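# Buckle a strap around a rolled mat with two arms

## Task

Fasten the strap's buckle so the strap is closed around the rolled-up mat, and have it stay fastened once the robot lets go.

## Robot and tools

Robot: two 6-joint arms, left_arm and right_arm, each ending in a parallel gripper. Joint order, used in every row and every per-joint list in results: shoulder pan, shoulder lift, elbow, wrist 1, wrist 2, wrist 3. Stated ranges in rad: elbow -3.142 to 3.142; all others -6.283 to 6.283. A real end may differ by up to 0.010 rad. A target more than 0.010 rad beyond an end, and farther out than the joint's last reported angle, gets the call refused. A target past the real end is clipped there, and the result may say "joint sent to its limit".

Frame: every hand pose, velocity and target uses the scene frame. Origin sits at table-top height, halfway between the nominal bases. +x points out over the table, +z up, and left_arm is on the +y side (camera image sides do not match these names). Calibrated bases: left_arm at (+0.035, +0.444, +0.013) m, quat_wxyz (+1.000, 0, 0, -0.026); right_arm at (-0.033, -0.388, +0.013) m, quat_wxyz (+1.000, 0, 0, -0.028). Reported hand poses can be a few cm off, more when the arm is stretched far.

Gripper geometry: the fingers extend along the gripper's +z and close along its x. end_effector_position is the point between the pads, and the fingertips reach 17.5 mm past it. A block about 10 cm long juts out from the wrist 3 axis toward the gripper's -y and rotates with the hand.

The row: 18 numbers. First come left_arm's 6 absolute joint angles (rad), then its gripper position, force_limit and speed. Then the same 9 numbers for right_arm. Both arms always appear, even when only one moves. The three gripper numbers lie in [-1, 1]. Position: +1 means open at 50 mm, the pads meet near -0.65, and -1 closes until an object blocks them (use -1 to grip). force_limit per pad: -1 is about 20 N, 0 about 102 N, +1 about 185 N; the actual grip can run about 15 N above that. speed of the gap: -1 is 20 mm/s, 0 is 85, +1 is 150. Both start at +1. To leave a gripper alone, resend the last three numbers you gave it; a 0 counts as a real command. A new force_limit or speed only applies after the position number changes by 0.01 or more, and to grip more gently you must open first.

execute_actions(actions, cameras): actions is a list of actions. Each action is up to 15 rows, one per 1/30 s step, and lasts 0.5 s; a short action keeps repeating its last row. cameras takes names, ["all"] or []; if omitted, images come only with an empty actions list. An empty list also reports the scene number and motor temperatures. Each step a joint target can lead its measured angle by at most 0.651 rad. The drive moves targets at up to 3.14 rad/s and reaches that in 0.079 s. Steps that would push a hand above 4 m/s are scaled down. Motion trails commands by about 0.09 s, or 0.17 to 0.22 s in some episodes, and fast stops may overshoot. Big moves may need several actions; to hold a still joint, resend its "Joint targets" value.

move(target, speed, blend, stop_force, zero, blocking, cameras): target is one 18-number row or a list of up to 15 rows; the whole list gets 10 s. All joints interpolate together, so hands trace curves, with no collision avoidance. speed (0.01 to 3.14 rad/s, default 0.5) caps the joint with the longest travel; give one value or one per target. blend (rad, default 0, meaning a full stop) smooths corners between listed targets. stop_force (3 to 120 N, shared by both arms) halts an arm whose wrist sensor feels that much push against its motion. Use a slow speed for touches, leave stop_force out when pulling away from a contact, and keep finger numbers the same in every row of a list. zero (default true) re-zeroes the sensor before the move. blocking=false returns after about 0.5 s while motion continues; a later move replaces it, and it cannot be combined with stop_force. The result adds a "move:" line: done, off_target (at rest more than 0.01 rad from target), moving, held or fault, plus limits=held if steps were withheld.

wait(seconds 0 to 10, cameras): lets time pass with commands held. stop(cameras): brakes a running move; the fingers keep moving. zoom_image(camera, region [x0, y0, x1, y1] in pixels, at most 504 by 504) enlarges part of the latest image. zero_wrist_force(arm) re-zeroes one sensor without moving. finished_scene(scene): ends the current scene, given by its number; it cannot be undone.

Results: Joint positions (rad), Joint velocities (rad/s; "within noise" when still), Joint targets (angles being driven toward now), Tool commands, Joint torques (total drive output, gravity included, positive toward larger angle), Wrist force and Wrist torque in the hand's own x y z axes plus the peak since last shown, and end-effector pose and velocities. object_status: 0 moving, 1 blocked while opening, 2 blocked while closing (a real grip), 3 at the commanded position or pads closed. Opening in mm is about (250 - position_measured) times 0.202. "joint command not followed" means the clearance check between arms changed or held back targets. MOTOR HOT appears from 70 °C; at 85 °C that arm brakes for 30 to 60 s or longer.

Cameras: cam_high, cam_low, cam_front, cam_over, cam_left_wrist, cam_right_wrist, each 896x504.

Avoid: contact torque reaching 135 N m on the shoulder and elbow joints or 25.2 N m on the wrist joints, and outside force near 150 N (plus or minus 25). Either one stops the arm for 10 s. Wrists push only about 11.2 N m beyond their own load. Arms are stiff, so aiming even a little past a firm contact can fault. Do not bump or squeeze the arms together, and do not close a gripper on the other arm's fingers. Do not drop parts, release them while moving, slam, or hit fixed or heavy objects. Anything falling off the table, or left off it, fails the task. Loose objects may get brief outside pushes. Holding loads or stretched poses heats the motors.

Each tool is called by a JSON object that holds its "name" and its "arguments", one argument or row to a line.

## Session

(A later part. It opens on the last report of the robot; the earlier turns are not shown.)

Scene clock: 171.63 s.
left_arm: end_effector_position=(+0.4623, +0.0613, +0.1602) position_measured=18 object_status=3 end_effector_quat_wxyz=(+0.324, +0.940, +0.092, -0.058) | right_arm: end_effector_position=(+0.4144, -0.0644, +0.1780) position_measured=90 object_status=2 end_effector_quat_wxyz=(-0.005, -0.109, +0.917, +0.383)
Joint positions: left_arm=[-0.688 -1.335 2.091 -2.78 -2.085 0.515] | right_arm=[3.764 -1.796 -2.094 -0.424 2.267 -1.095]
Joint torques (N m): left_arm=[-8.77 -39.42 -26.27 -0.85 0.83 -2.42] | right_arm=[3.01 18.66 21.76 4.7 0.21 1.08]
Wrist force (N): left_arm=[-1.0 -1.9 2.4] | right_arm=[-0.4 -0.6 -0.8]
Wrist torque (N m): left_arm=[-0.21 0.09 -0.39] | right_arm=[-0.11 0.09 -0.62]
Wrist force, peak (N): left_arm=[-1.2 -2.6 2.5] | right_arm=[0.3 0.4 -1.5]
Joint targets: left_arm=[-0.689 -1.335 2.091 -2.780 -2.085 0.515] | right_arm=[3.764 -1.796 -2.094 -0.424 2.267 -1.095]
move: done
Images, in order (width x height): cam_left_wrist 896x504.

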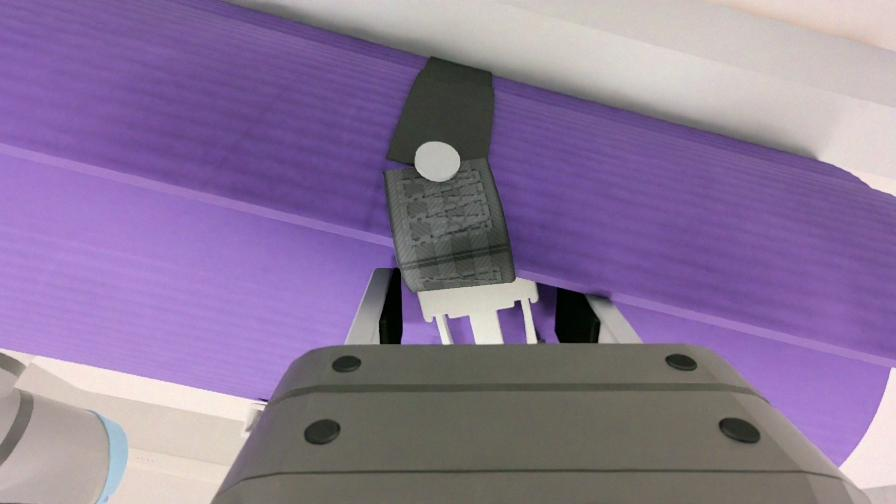

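{"name": "move", "arguments": {
  "target": [-0.6885,-1.3346,2.0909,-2.7804,-2.0853,0.515,-1,0.0,-0.9,3.764,-1.796,-2.094,-0.424,2.267,-1.095,-1,0.1,-0.9],
  "cameras": ["cam_left_wrist","cam_over"]
}}

{"name": "zoom_image", "arguments": {
  "camera": "cam_left_wrist",
  "region": [320, 120, 620, 350]
}}

{"name": "zoom_image", "arguments": {
  "camera": "cam_over",
  "region": [260, 60, 500, 250]
}}

Scene clock: 175.50 s.
left_arm: end_effector_position=(+0.4623, +0.0613, +0.1601) position_measured=84 object_status=2 end_effector_quat_wxyz=(+0.324, +0.940, +0.092, -0.058) | right_arm: end_effector_position=(+0.4144, -0.0644, +0.1780) position_measured=90 object_status=2 end_effector_quat_wxyz=(-0.005, -0.109, +0.917, +0.383)
Joint positions: left_arm=[-0.689 -1.335 2.091 -2.78 -2.085 0.515] | right_arm=[3.764 -1.796 -2.094 -0.424 2.267 -1.095]
Joint torques (N m): left_arm=[-8.29 -33.53 -26.37 -1.24 0.82 -2.49] | right_arm=[1.78 19.18 21.18 4.58 0.41 0.93]
Wrist force (N): left_arm=[-1.2 -2.2 2.3] | right_arm=[-0.1 -0.6 -0.9]
Wrist torque (N m): left_arm=[-0.24 0.13 -0.40] | right_arm=[-0.10 0.04 -0.62]
Wrist force, peak (N): left_arm=[-1.0 -2.2 2.5] | right_arm=[0.3 0.1 -1.5]
Joint targets: left_arm=[-0.689 -1.335 2.091 -2.780 -2.085 0.515] | right_arm=[3.764 -1.796 -2.094 -0.424 2.267 -1.095]
move: done
Images, in order (width x height): cam_over 896x504, cam_left_wrist 896x504.

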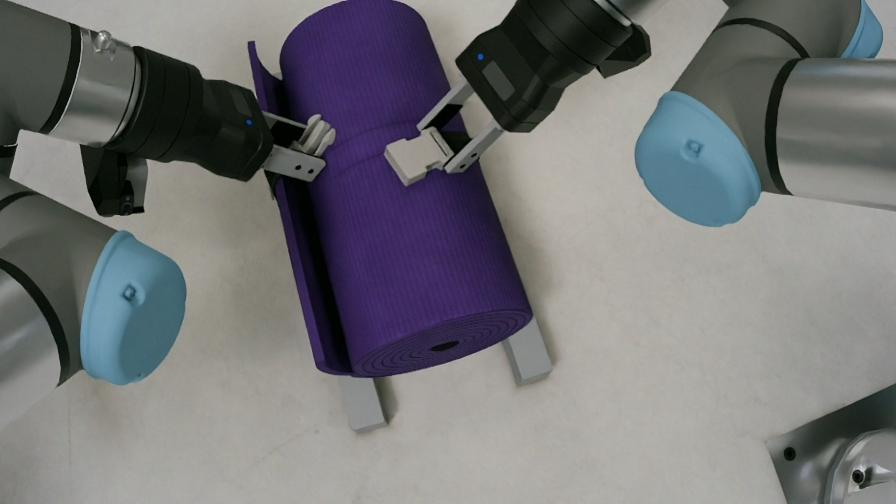

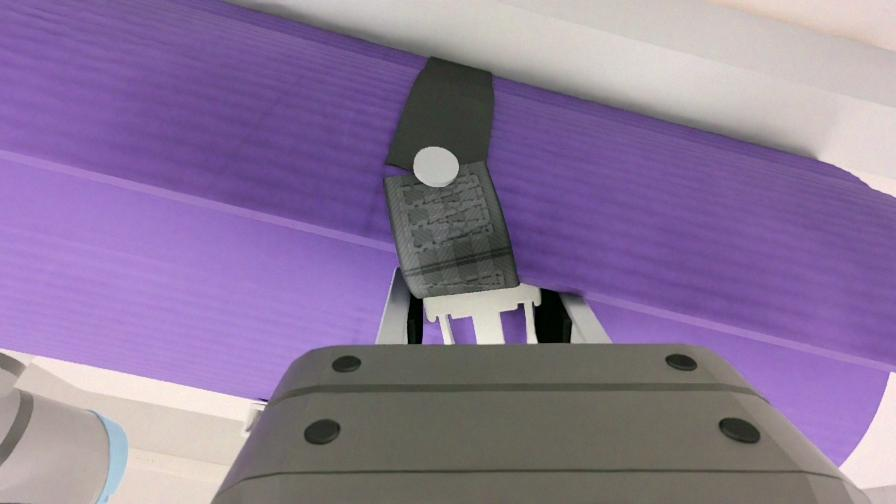

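Scaled by 1.680.

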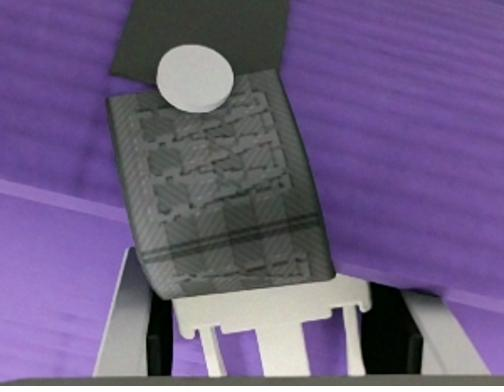

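Scaled by 2.100.

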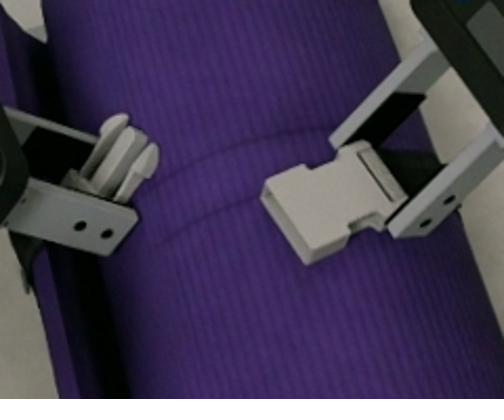

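{"name": "move", "arguments": {
  "target": [
    [-0.705,-1.334,2.06,-2.758,-2.078,0.53,-1,0.0,-0.9,3.764,-1.796,-2.094,-0.424,2.267,-1.095,-1,0.1,-0.9],
    [-0.8629,-1.4413,1.8614,-2.1646,-1.7677,0.8395,-1,0.0,-0.9,3.9204,-1.7022,-1.9946,-0.6452,1.8973,-0.6904,-1,0.1,-0.9]
  ],
  "speed": [0.06,0.2],
  "cameras": ["cam_left_wrist","cam_right_wrist","cam_front","cam_over","cam_low","cam_high"]
}}

{"name": "zoom_image", "arguments": {
  "camera": "cam_front",
  "region": [340, 140, 510, 230]
}}

{"name": "zoom_image", "arguments": {
  "camera": "cam_over",
  "region": [270, 60, 510, 250]
}}

{"name": "zoom_image", "arguments": {
  "camera": "cam_left_wrist",
  "region": [320, 120, 620, 350]
}}

{"name": "zoom_image", "arguments": {
  "camera": "cam_high",
  "region": [420, 180, 500, 226]
}}

Scene clock: 206.40 s.
left_arm: end_effector_position=(+0.4393, +0.0540, +0.2037) position_measured=84 object_status=2 end_effector_quat_wxyz=(+0.130, +0.986, -0.099, -0.013) | right_arm: end_effector_position=(+0.4281, -0.0481, +0.1973) position_measured=90 object_status=2 end_effector_quat_wxyz=(+0.012, +0.047, +0.969, +0.242)
Joint positions: left_arm=[-0.863 -1.441 1.861 -2.165 -1.768 0.84] | right_arm=[3.92 -1.702 -1.994 -0.645 1.897 -0.69]
Joint torques (N m): left_arm=[10.49 -24.14 -17.5 -5.44 -2.22 -2.65] | right_arm=[-5.74 18.26 16.54 6.33 4.18 -0.83]
Wrist force (N): left_arm=[-0.8 -1.6 1.9] | right_arm=[-0.2 -5.3 2.3]
Wrist torque (N m): left_arm=[-0.13 -0.01 -0.27] | right_arm=[-0.13 0.00 -0.40]
Wrist force, peak (N): left_arm=[-1.1 -14.0 -24.7] | right_arm=[15.1 8.9 -41.0]
Joint targets: left_arm=[-0.863 -1.441 1.861 -2.165 -1.768 0.839] | right_arm=[3.920 -1.702 -1.995 -0.645 1.897 -0.690]
move: done

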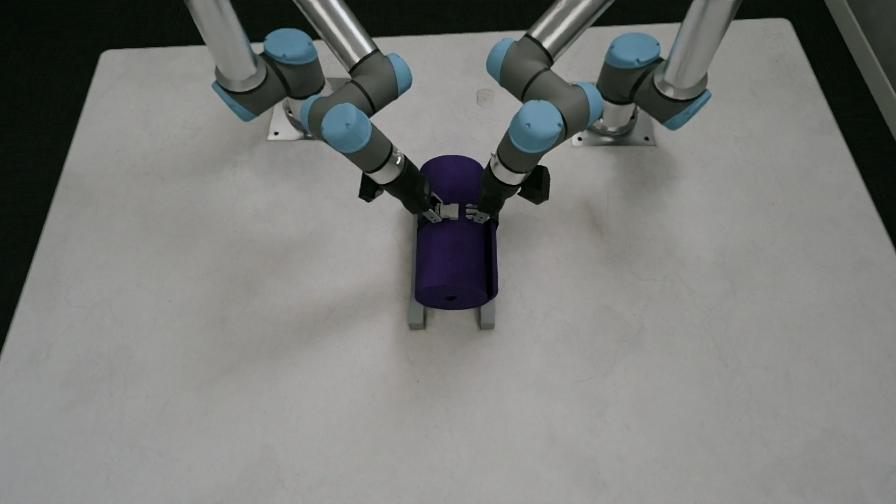

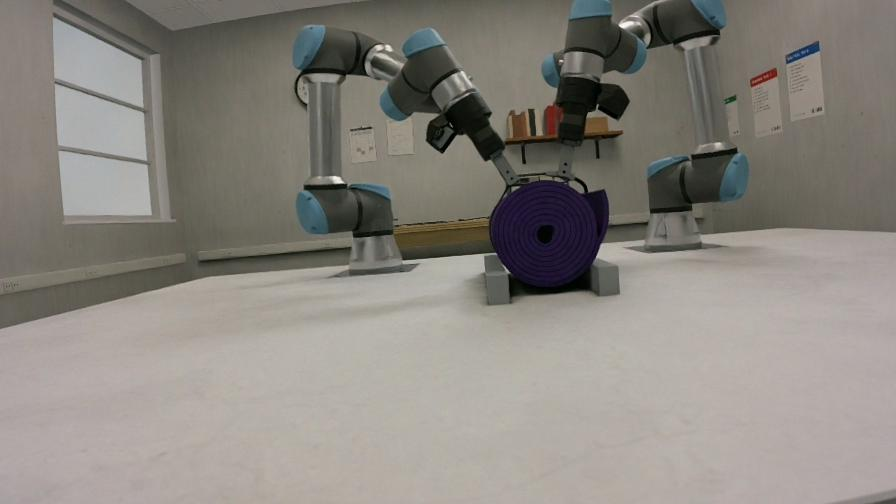

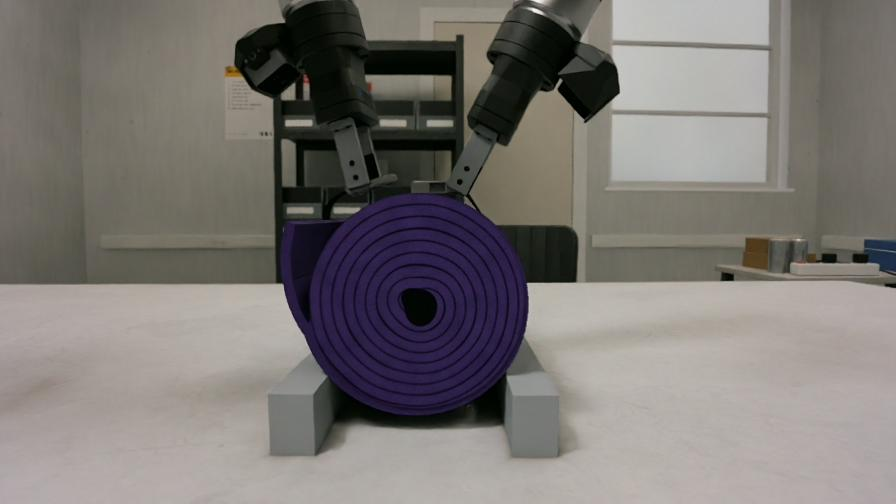

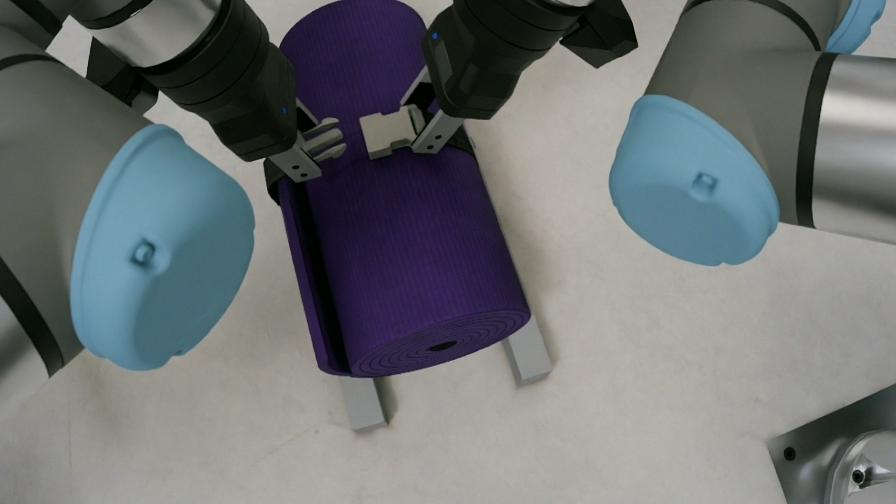

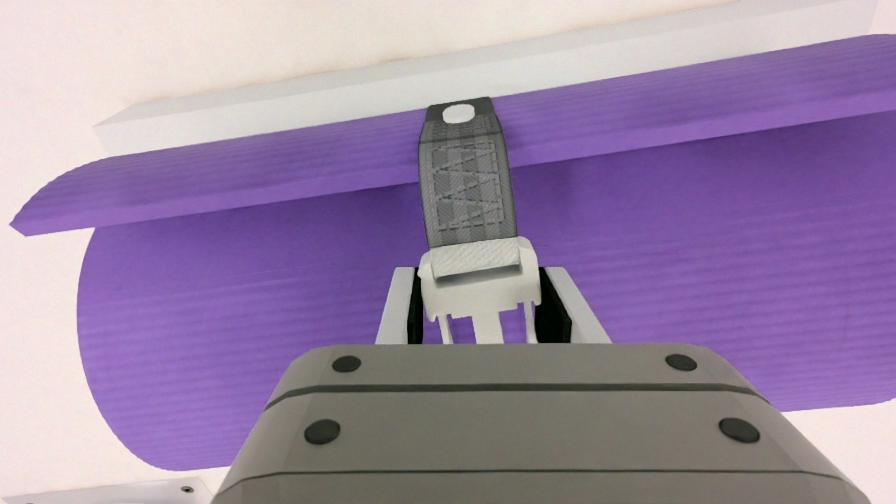

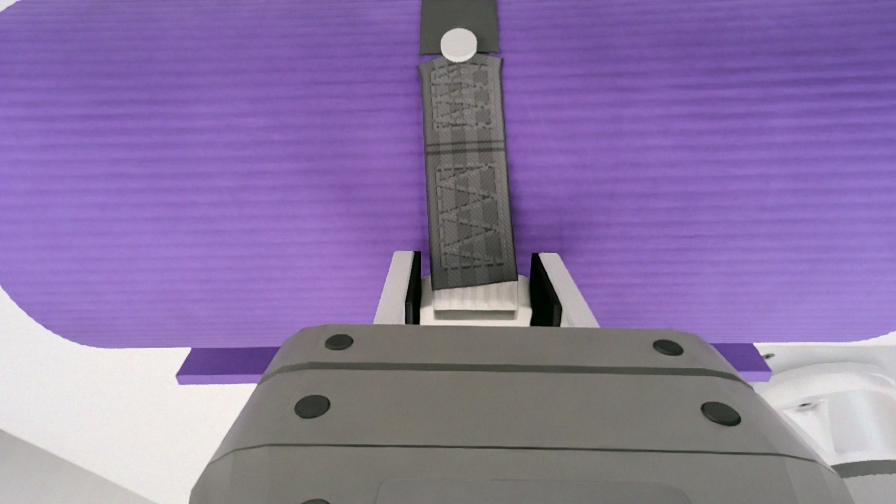

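Scaled by 2.965.

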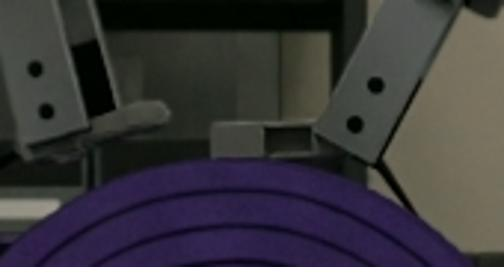

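Scaled by 2.100.

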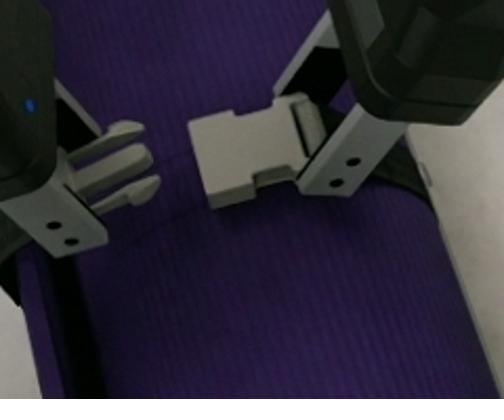

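Scaled by 1.680.

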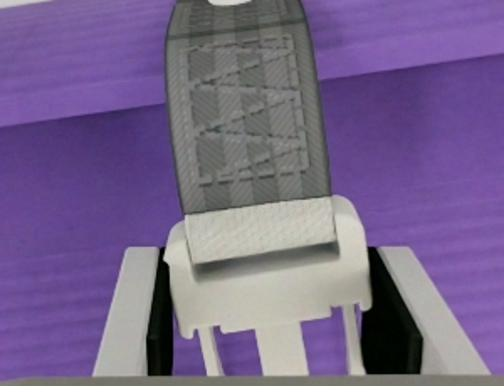

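Scaled by 6.300.

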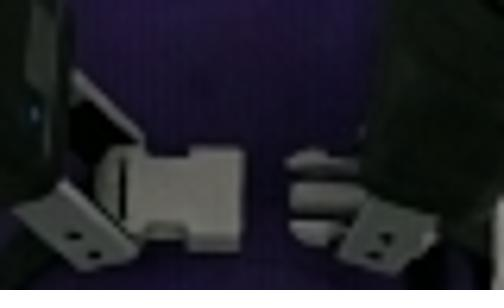

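{"name": "move", "arguments": {
  "target": [-0.9873,-1.376,1.7099,-1.8661,-1.5355,0.7402,-1,0.0,-0.9,3.9204,-1.7022,-1.9946,-0.6452,1.8973,-0.6904,-1,0.1,-0.9],
  "speed": 0.2,
  "cameras": ["cam_left_wrist","cam_front","cam_over","cam_high","cam_low"]
}}

{"name": "zoom_image", "arguments": {
  "camera": "cam_front",
  "region": [340, 140, 510, 230]
}}

{"name": "zoom_image", "arguments": {
  "camera": "cam_high",
  "region": [420, 180, 500, 226]
}}

{"name": "zoom_image", "arguments": {
  "camera": "cam_over",
  "region": [270, 60, 510, 250]
}}

Scene clock: 231.77 s.
left_arm: end_effector_position=(+0.4330, +0.0482, +0.2010) position_measured=84 object_status=2 end_effector_quat_wxyz=(-0.026, +0.994, -0.104, +0.003) | right_arm: end_effector_position=(+0.4281, -0.0481, +0.1971) position_measured=90 object_status=2 end_effector_quat_wxyz=(+0.012, +0.047, +0.969, +0.242)
Joint positions: left_arm=[-0.987 -1.376 1.71 -1.866 -1.536 0.74] | right_arm=[3.92 -1.702 -1.995 -0.645 1.897 -0.69]
Joint torques (N m): left_arm=[10.54 -44.32 -17.7 -4.78 -1.31 2.55] | right_arm=[-6.22 18.62 15.86 4.27 4.15 0.84]
Wrist force (N): left_arm=[-0.7 -0.6 1.4] | right_arm=[-0.6 -5.6 2.8]
Wrist torque (N m): left_arm=[0.01 -0.04 -0.16] | right_arm=[-0.12 0.02 -0.40]
Wrist force, peak (N): left_arm=[-0.7 -2.3 1.7] | right_arm=[-0.8 -5.7 3.0]
Joint targets: left_arm=[-0.987 -1.376 1.710 -1.866 -1.536 0.740] | right_arm=[3.920 -1.702 -1.995 -0.645 1.897 -0.690]
move: done
Images, in order (width x height): cam_high 896x504, cam_low 896x504, cam_front 896x504, cam_over 896x504, cam_left_wrist 896x504.

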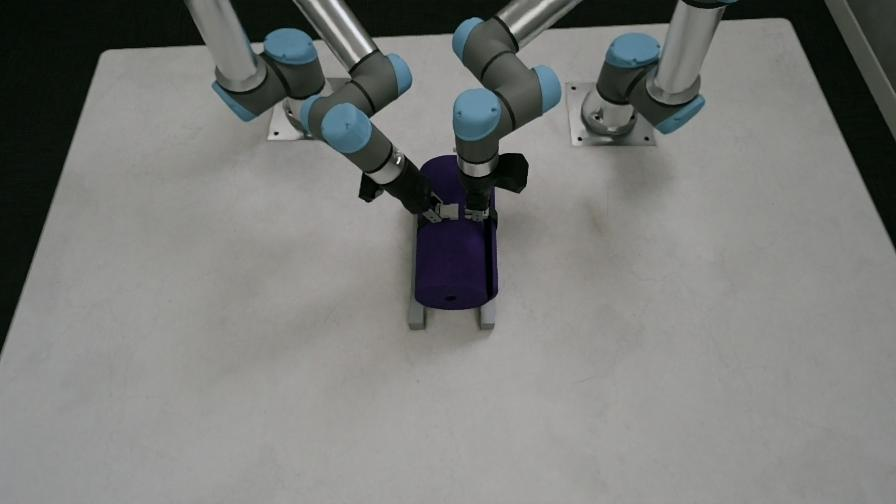

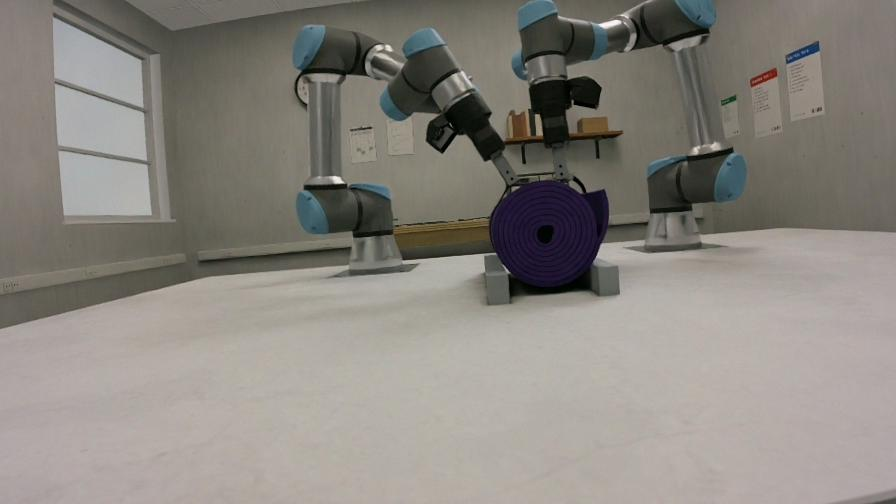

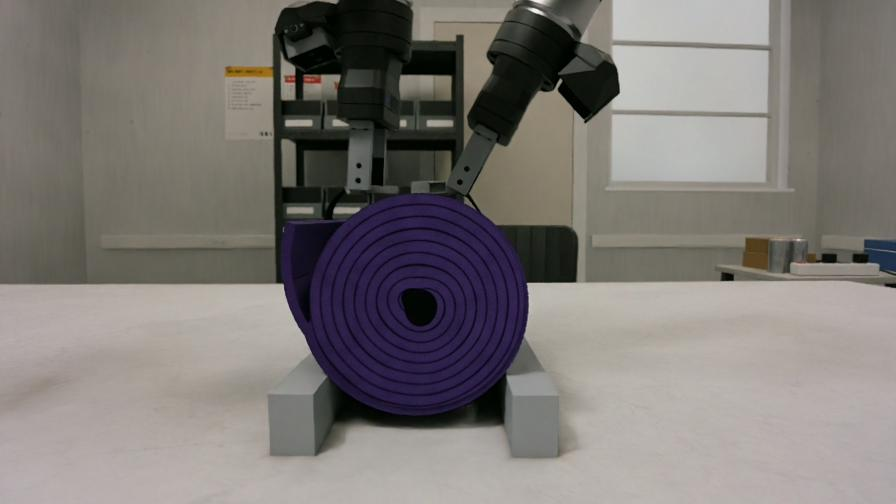

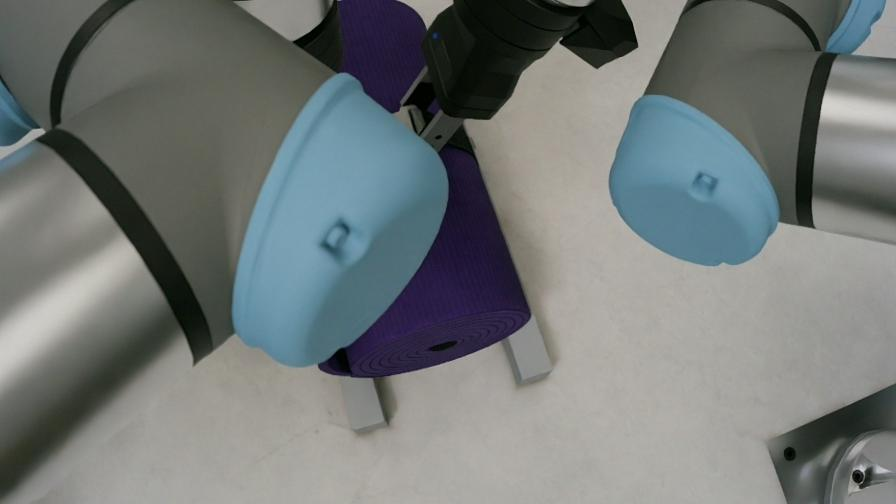

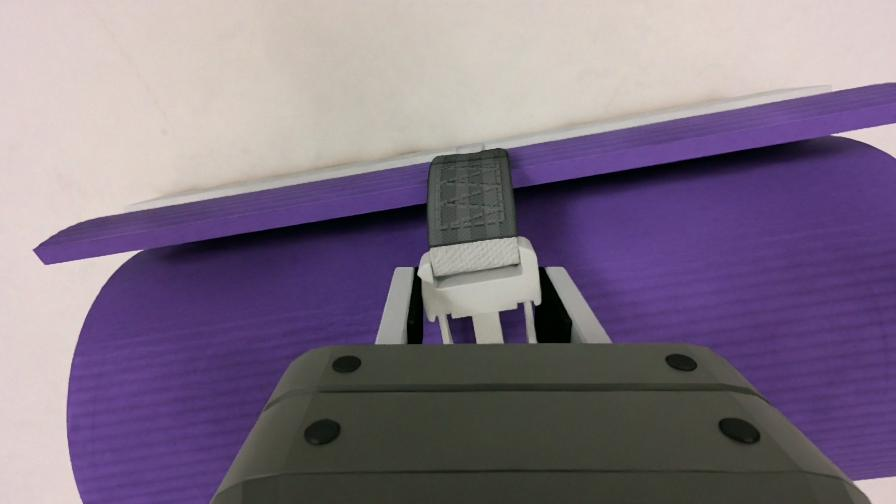

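Scaled by 2.965.

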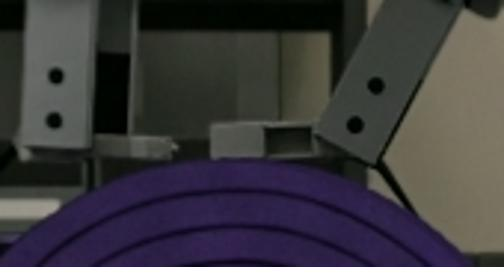

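Scaled by 6.300.

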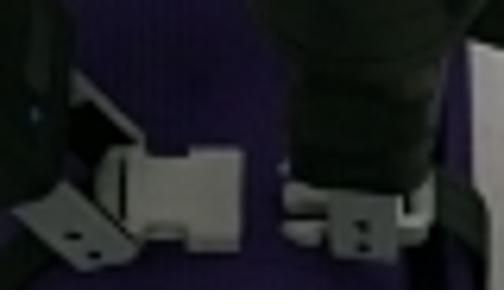

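Scaled by 2.100.

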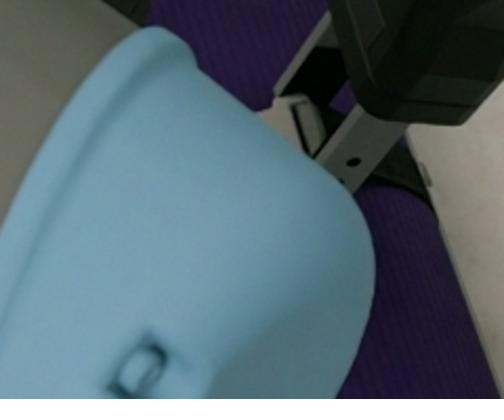

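{"name": "move", "arguments": {
  "target": [-1.0092,-1.3365,1.6561,-1.851,-1.5363,0.7183,-1,0.0,-0.9,3.9204,-1.7022,-1.9946,-0.6452,1.8973,-0.6904,-1,0.1,-0.9],
  "speed": 0.05,
  "stop_force": 22,
  "cameras": ["cam_left_wrist","cam_front","cam_high"]
}}

{"name": "zoom_image", "arguments": {
  "camera": "cam_front",
  "region": [370, 160, 460, 210]
}}

{"name": "zoom_image", "arguments": {
  "camera": "cam_high",
  "region": [420, 180, 500, 226]
}}

{"name": "zoom_image", "arguments": {
  "camera": "cam_left_wrist",
  "region": [320, 120, 620, 350]
}}

Scene clock: 251.17 s.
left_arm: end_effector_position=(+0.4329, +0.0267, +0.2025) position_measured=84 object_status=2 end_effector_quat_wxyz=(-0.026, +0.994, -0.104, +0.003) | right_arm: end_effector_position=(+0.4281, -0.0481, +0.1971) position_measured=90 object_status=2 end_effector_quat_wxyz=(+0.012, +0.047, +0.969, +0.242)
Joint positions: left_arm=[-1.007 -1.341 1.662 -1.852 -1.536 0.721] | right_arm=[3.92 -1.702 -1.995 -0.645 1.897 -0.69]
Joint torques (N m): left_arm=[6.76 -44.51 -27.8 -1.83 1.08 2.51] | right_arm=[9.92 20.18 34.56 4.52 4.15 0.81]
Wrist force (N): left_arm=[0.6 -7.2 3.9] | right_arm=[1.6 -10.5 -1.8]
Wrist torque (N m): left_arm=[-0.04 -0.29 -0.26] | right_arm=[-0.31 -0.14 -0.56]
Wrist force, peak (N): left_arm=[-2.0 -23.7 4.5] | right_arm=[1.4 -24.9 -9.2]
Joint targets: left_arm=[-1.007 -1.341 1.662 -1.852 -1.536 0.721] | right_arm=[3.920 -1.702 -1.995 -0.645 1.897 -0.690]
move: contact (left_arm)
Images, in order (width x height): cam_high 896x504, cam_front 896x504, cam_left_wrist 896x504.

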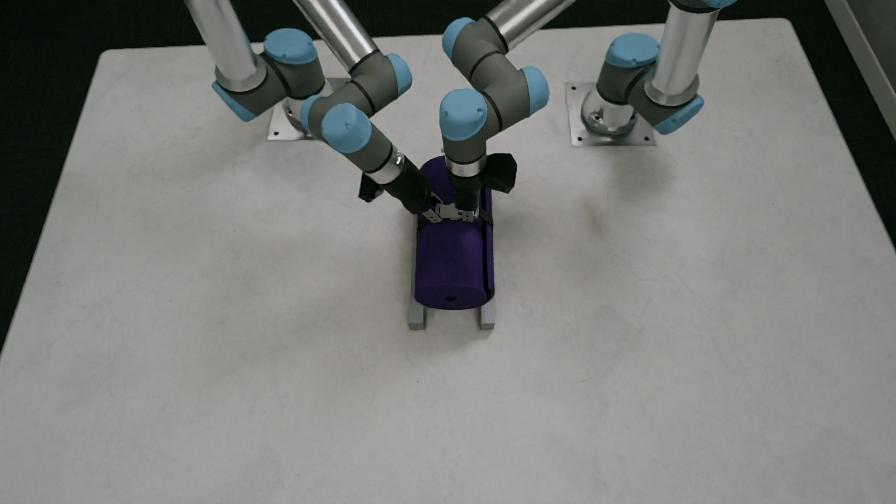

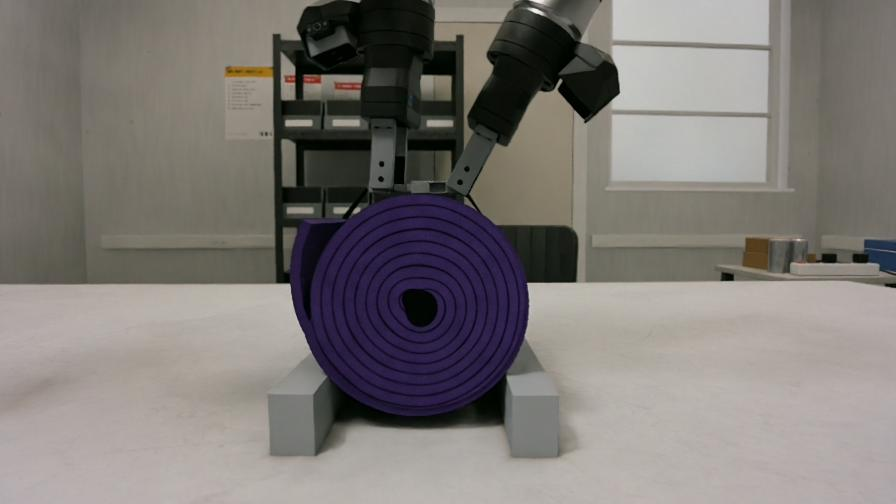

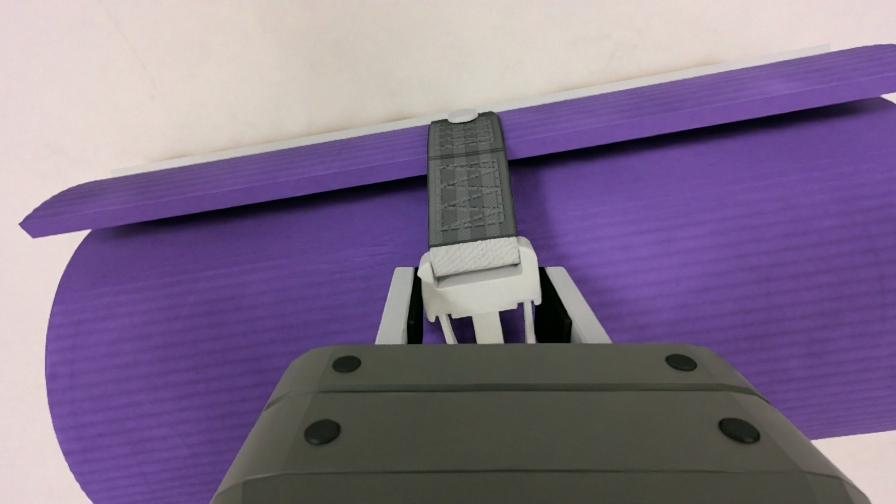

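Scaled by 5.600.

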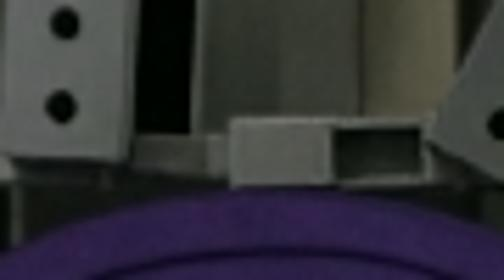

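Scaled by 6.300.

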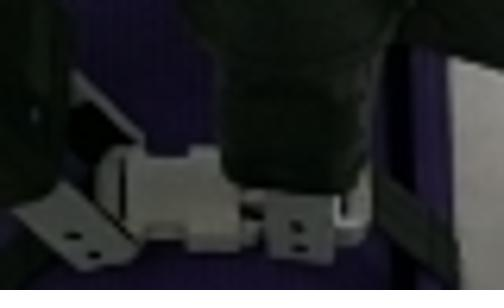

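Scaled by 1.680.

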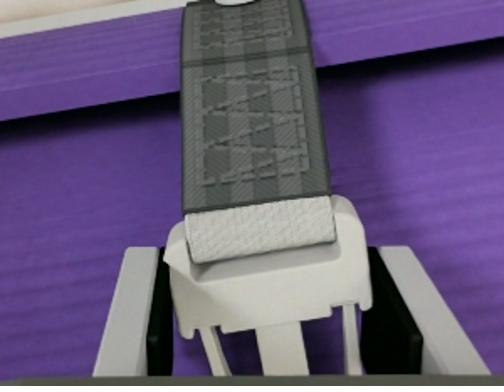

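{"name": "move", "arguments": {
  "target": [-1.0063,-1.3331,1.6521,-1.8504,-1.5363,0.7212,-1,0.0,-0.9,3.9204,-1.7022,-1.9946,-0.6452,1.8973,-0.6904,-1,0.1,-0.9],
  "speed": 0.04,
  "stop_force": 30,
  "cameras": ["cam_left_wrist","cam_front"]
}}

{"name": "zoom_image", "arguments": {
  "camera": "cam_left_wrist",
  "region": [320, 120, 620, 350]
}}

{"name": "zoom_image", "arguments": {
  "camera": "cam_front",
  "region": [370, 160, 460, 210]
}}

Scene clock: 258.27 s.
left_arm: end_effector_position=(+0.4348, +0.0237, +0.2026) position_measured=84 object_status=2 end_effector_quat_wxyz=(-0.026, +0.994, -0.104, +0.003) | right_arm: end_effector_position=(+0.4281, -0.0481, +0.1971) position_measured=90 object_status=2 end_effector_quat_wxyz=(+0.012, +0.047, +0.969, +0.242)
Joint positions: left_arm=[-1.006 -1.333 1.652 -1.85 -1.536 0.721] | right_arm=[3.92 -1.702 -1.995 -0.645 1.897 -0.69]
Joint torques (N m): left_arm=[1.99 -45.94 -25.87 -11.17 -3.71 1.79] | right_arm=[9.72 21.16 35.29 8.31 4.08 0.76]
Wrist force (N): left_arm=[-8.6 -23.7 6.3] | right_arm=[-6.1 -25.3 -9.1]
Wrist torque (N m): left_arm=[-0.14 -0.39 -0.27] | right_arm=[-0.31 -0.48 -0.21]
Wrist force, peak (N): left_arm=[-9.6 -24.7 6.1] | right_arm=[-6.7 -26.2 -9.5]
Joint targets: left_arm=[-1.006 -1.333 1.652 -1.850 -1.536 0.721] | right_arm=[3.920 -1.702 -1.995 -0.645 1.897 -0.690]
move: done
Images, in order (width x height): cam_front 896x504, cam_left_wrist 896x504.

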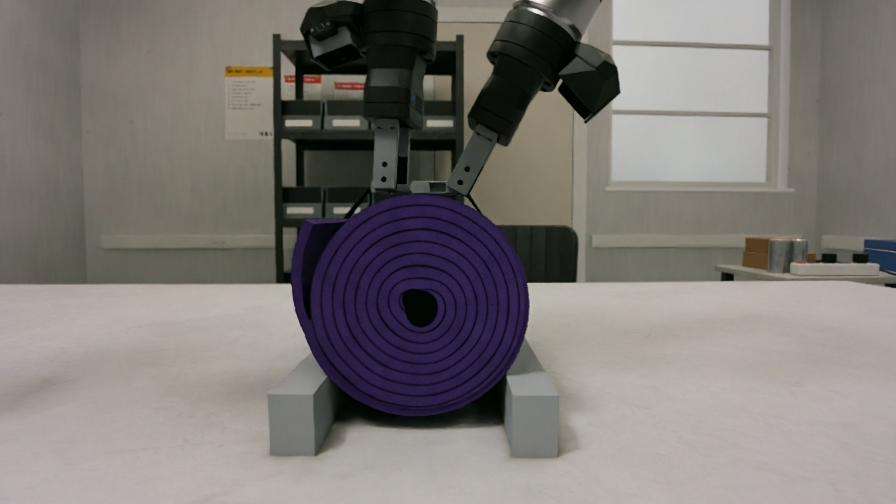

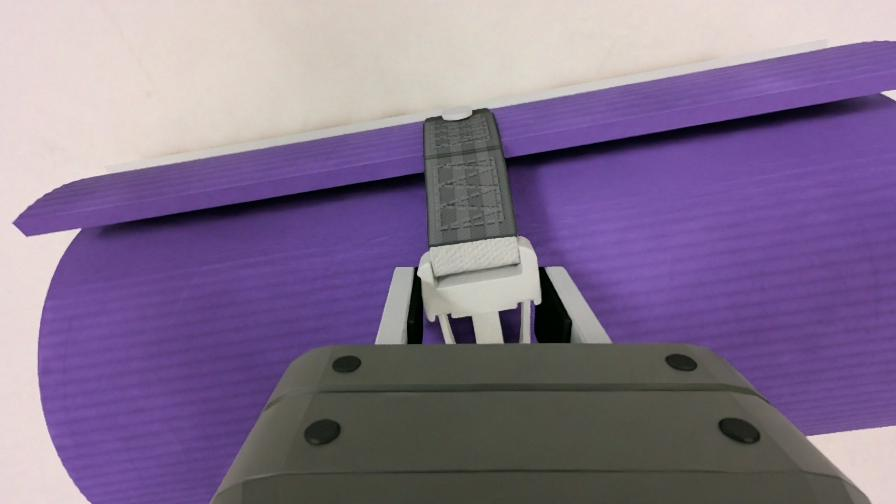

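Scaled by 1.680.

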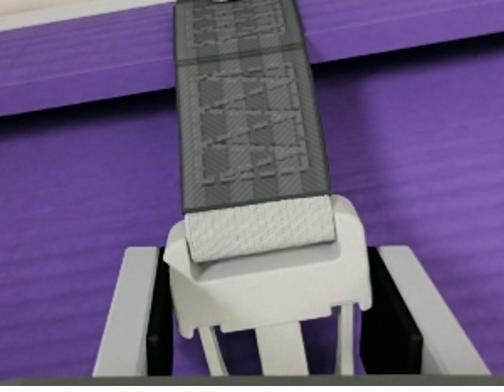

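Scaled by 5.600.

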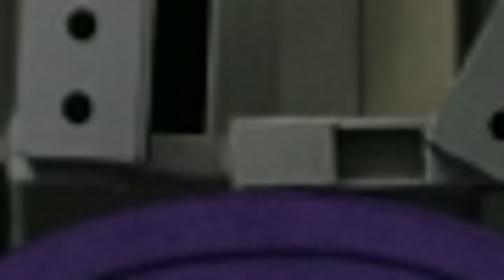

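{"name": "move", "arguments": {
  "target": [-0.992,-1.3495,1.6727,-1.8552,-1.5357,0.7355,-1,0.0,-0.9,3.9204,-1.7022,-1.9946,-0.6452,1.8973,-0.6904,-1,0.1,-0.9],
  "speed": 0.06,
  "cameras": ["cam_left_wrist","cam_front","cam_high"]
}}

{"name": "zoom_image", "arguments": {
  "camera": "cam_high",
  "region": [430, 185, 490, 225]
}}

{"name": "zoom_image", "arguments": {
  "camera": "cam_left_wrist",
  "region": [320, 120, 620, 350]
}}

{"name": "zoom_image", "arguments": {
  "camera": "cam_front",
  "region": [370, 160, 460, 210]
}}

Scene clock: 266.83 s.
left_arm: end_effector_position=(+0.4374, +0.0359, +0.2027) position_measured=84 object_status=2 end_effector_quat_wxyz=(-0.026, +0.994, -0.104, +0.003) | right_arm: end_effector_position=(+0.4281, -0.0481, +0.1972) position_measured=90 object_status=2 end_effector_quat_wxyz=(+0.012, +0.047, +0.969, +0.242)
Joint positions: left_arm=[-0.992 -1.35 1.673 -1.855 -1.536 0.736] | right_arm=[3.92 -1.702 -1.995 -0.645 1.897 -0.69]
Joint torques (N m): left_arm=[-7.02 -30.63 -30.98 -4.37 1.65 -0.96] | right_arm=[4.63 22.62 16.38 4.52 4.07 0.73]
Wrist force (N): left_arm=[-0.8 -1.2 2.1] | right_arm=[0.2 -6.7 2.9]
Wrist torque (N m): left_arm=[-0.08 -0.04 -0.26] | right_arm=[-0.27 -0.13 -0.40]
Wrist force, peak (N): left_arm=[-8.6 -23.9 5.9] | right_arm=[-5.9 -25.4 -8.9]
Joint targets: left_arm=[-0.992 -1.350 1.673 -1.855 -1.536 0.736] | right_arm=[3.920 -1.702 -1.995 -0.645 1.897 -0.690]
move: done
Images, in order (width x height): cam_high 896x504, cam_front 896x504, cam_left_wrist 896x504.

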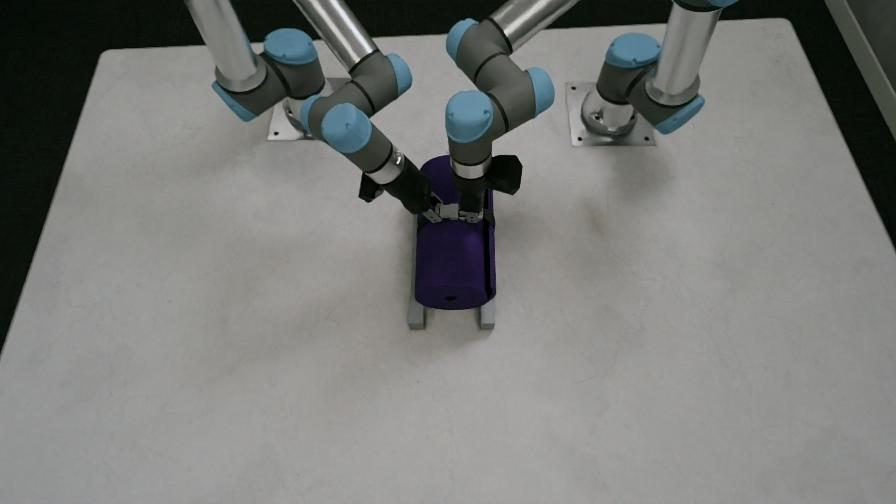

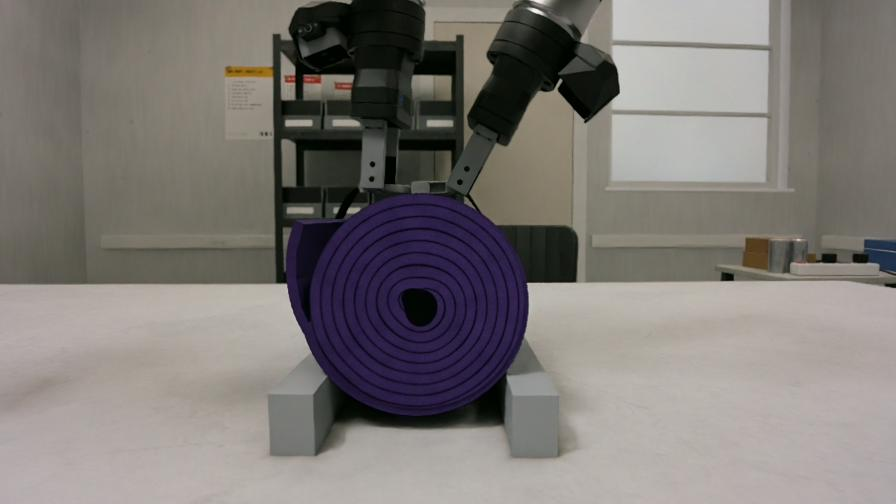

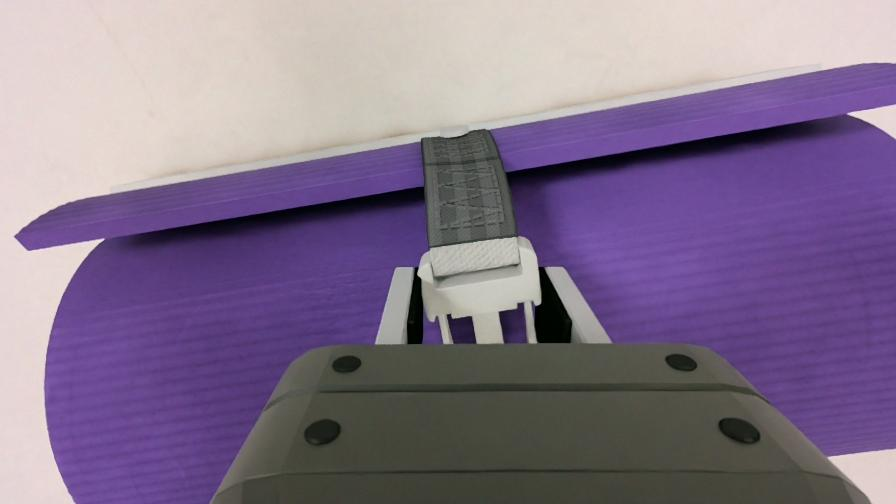

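Scaled by 8.400.

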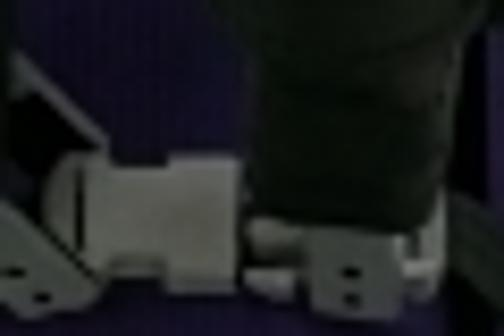

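Scaled by 1.680.

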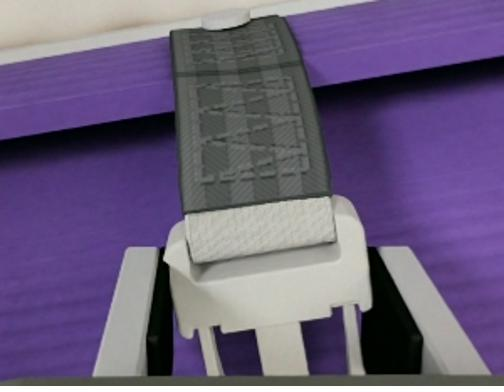

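Scaled by 5.600.

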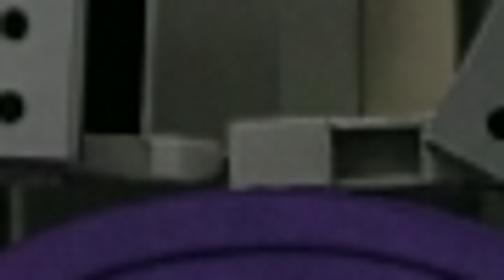

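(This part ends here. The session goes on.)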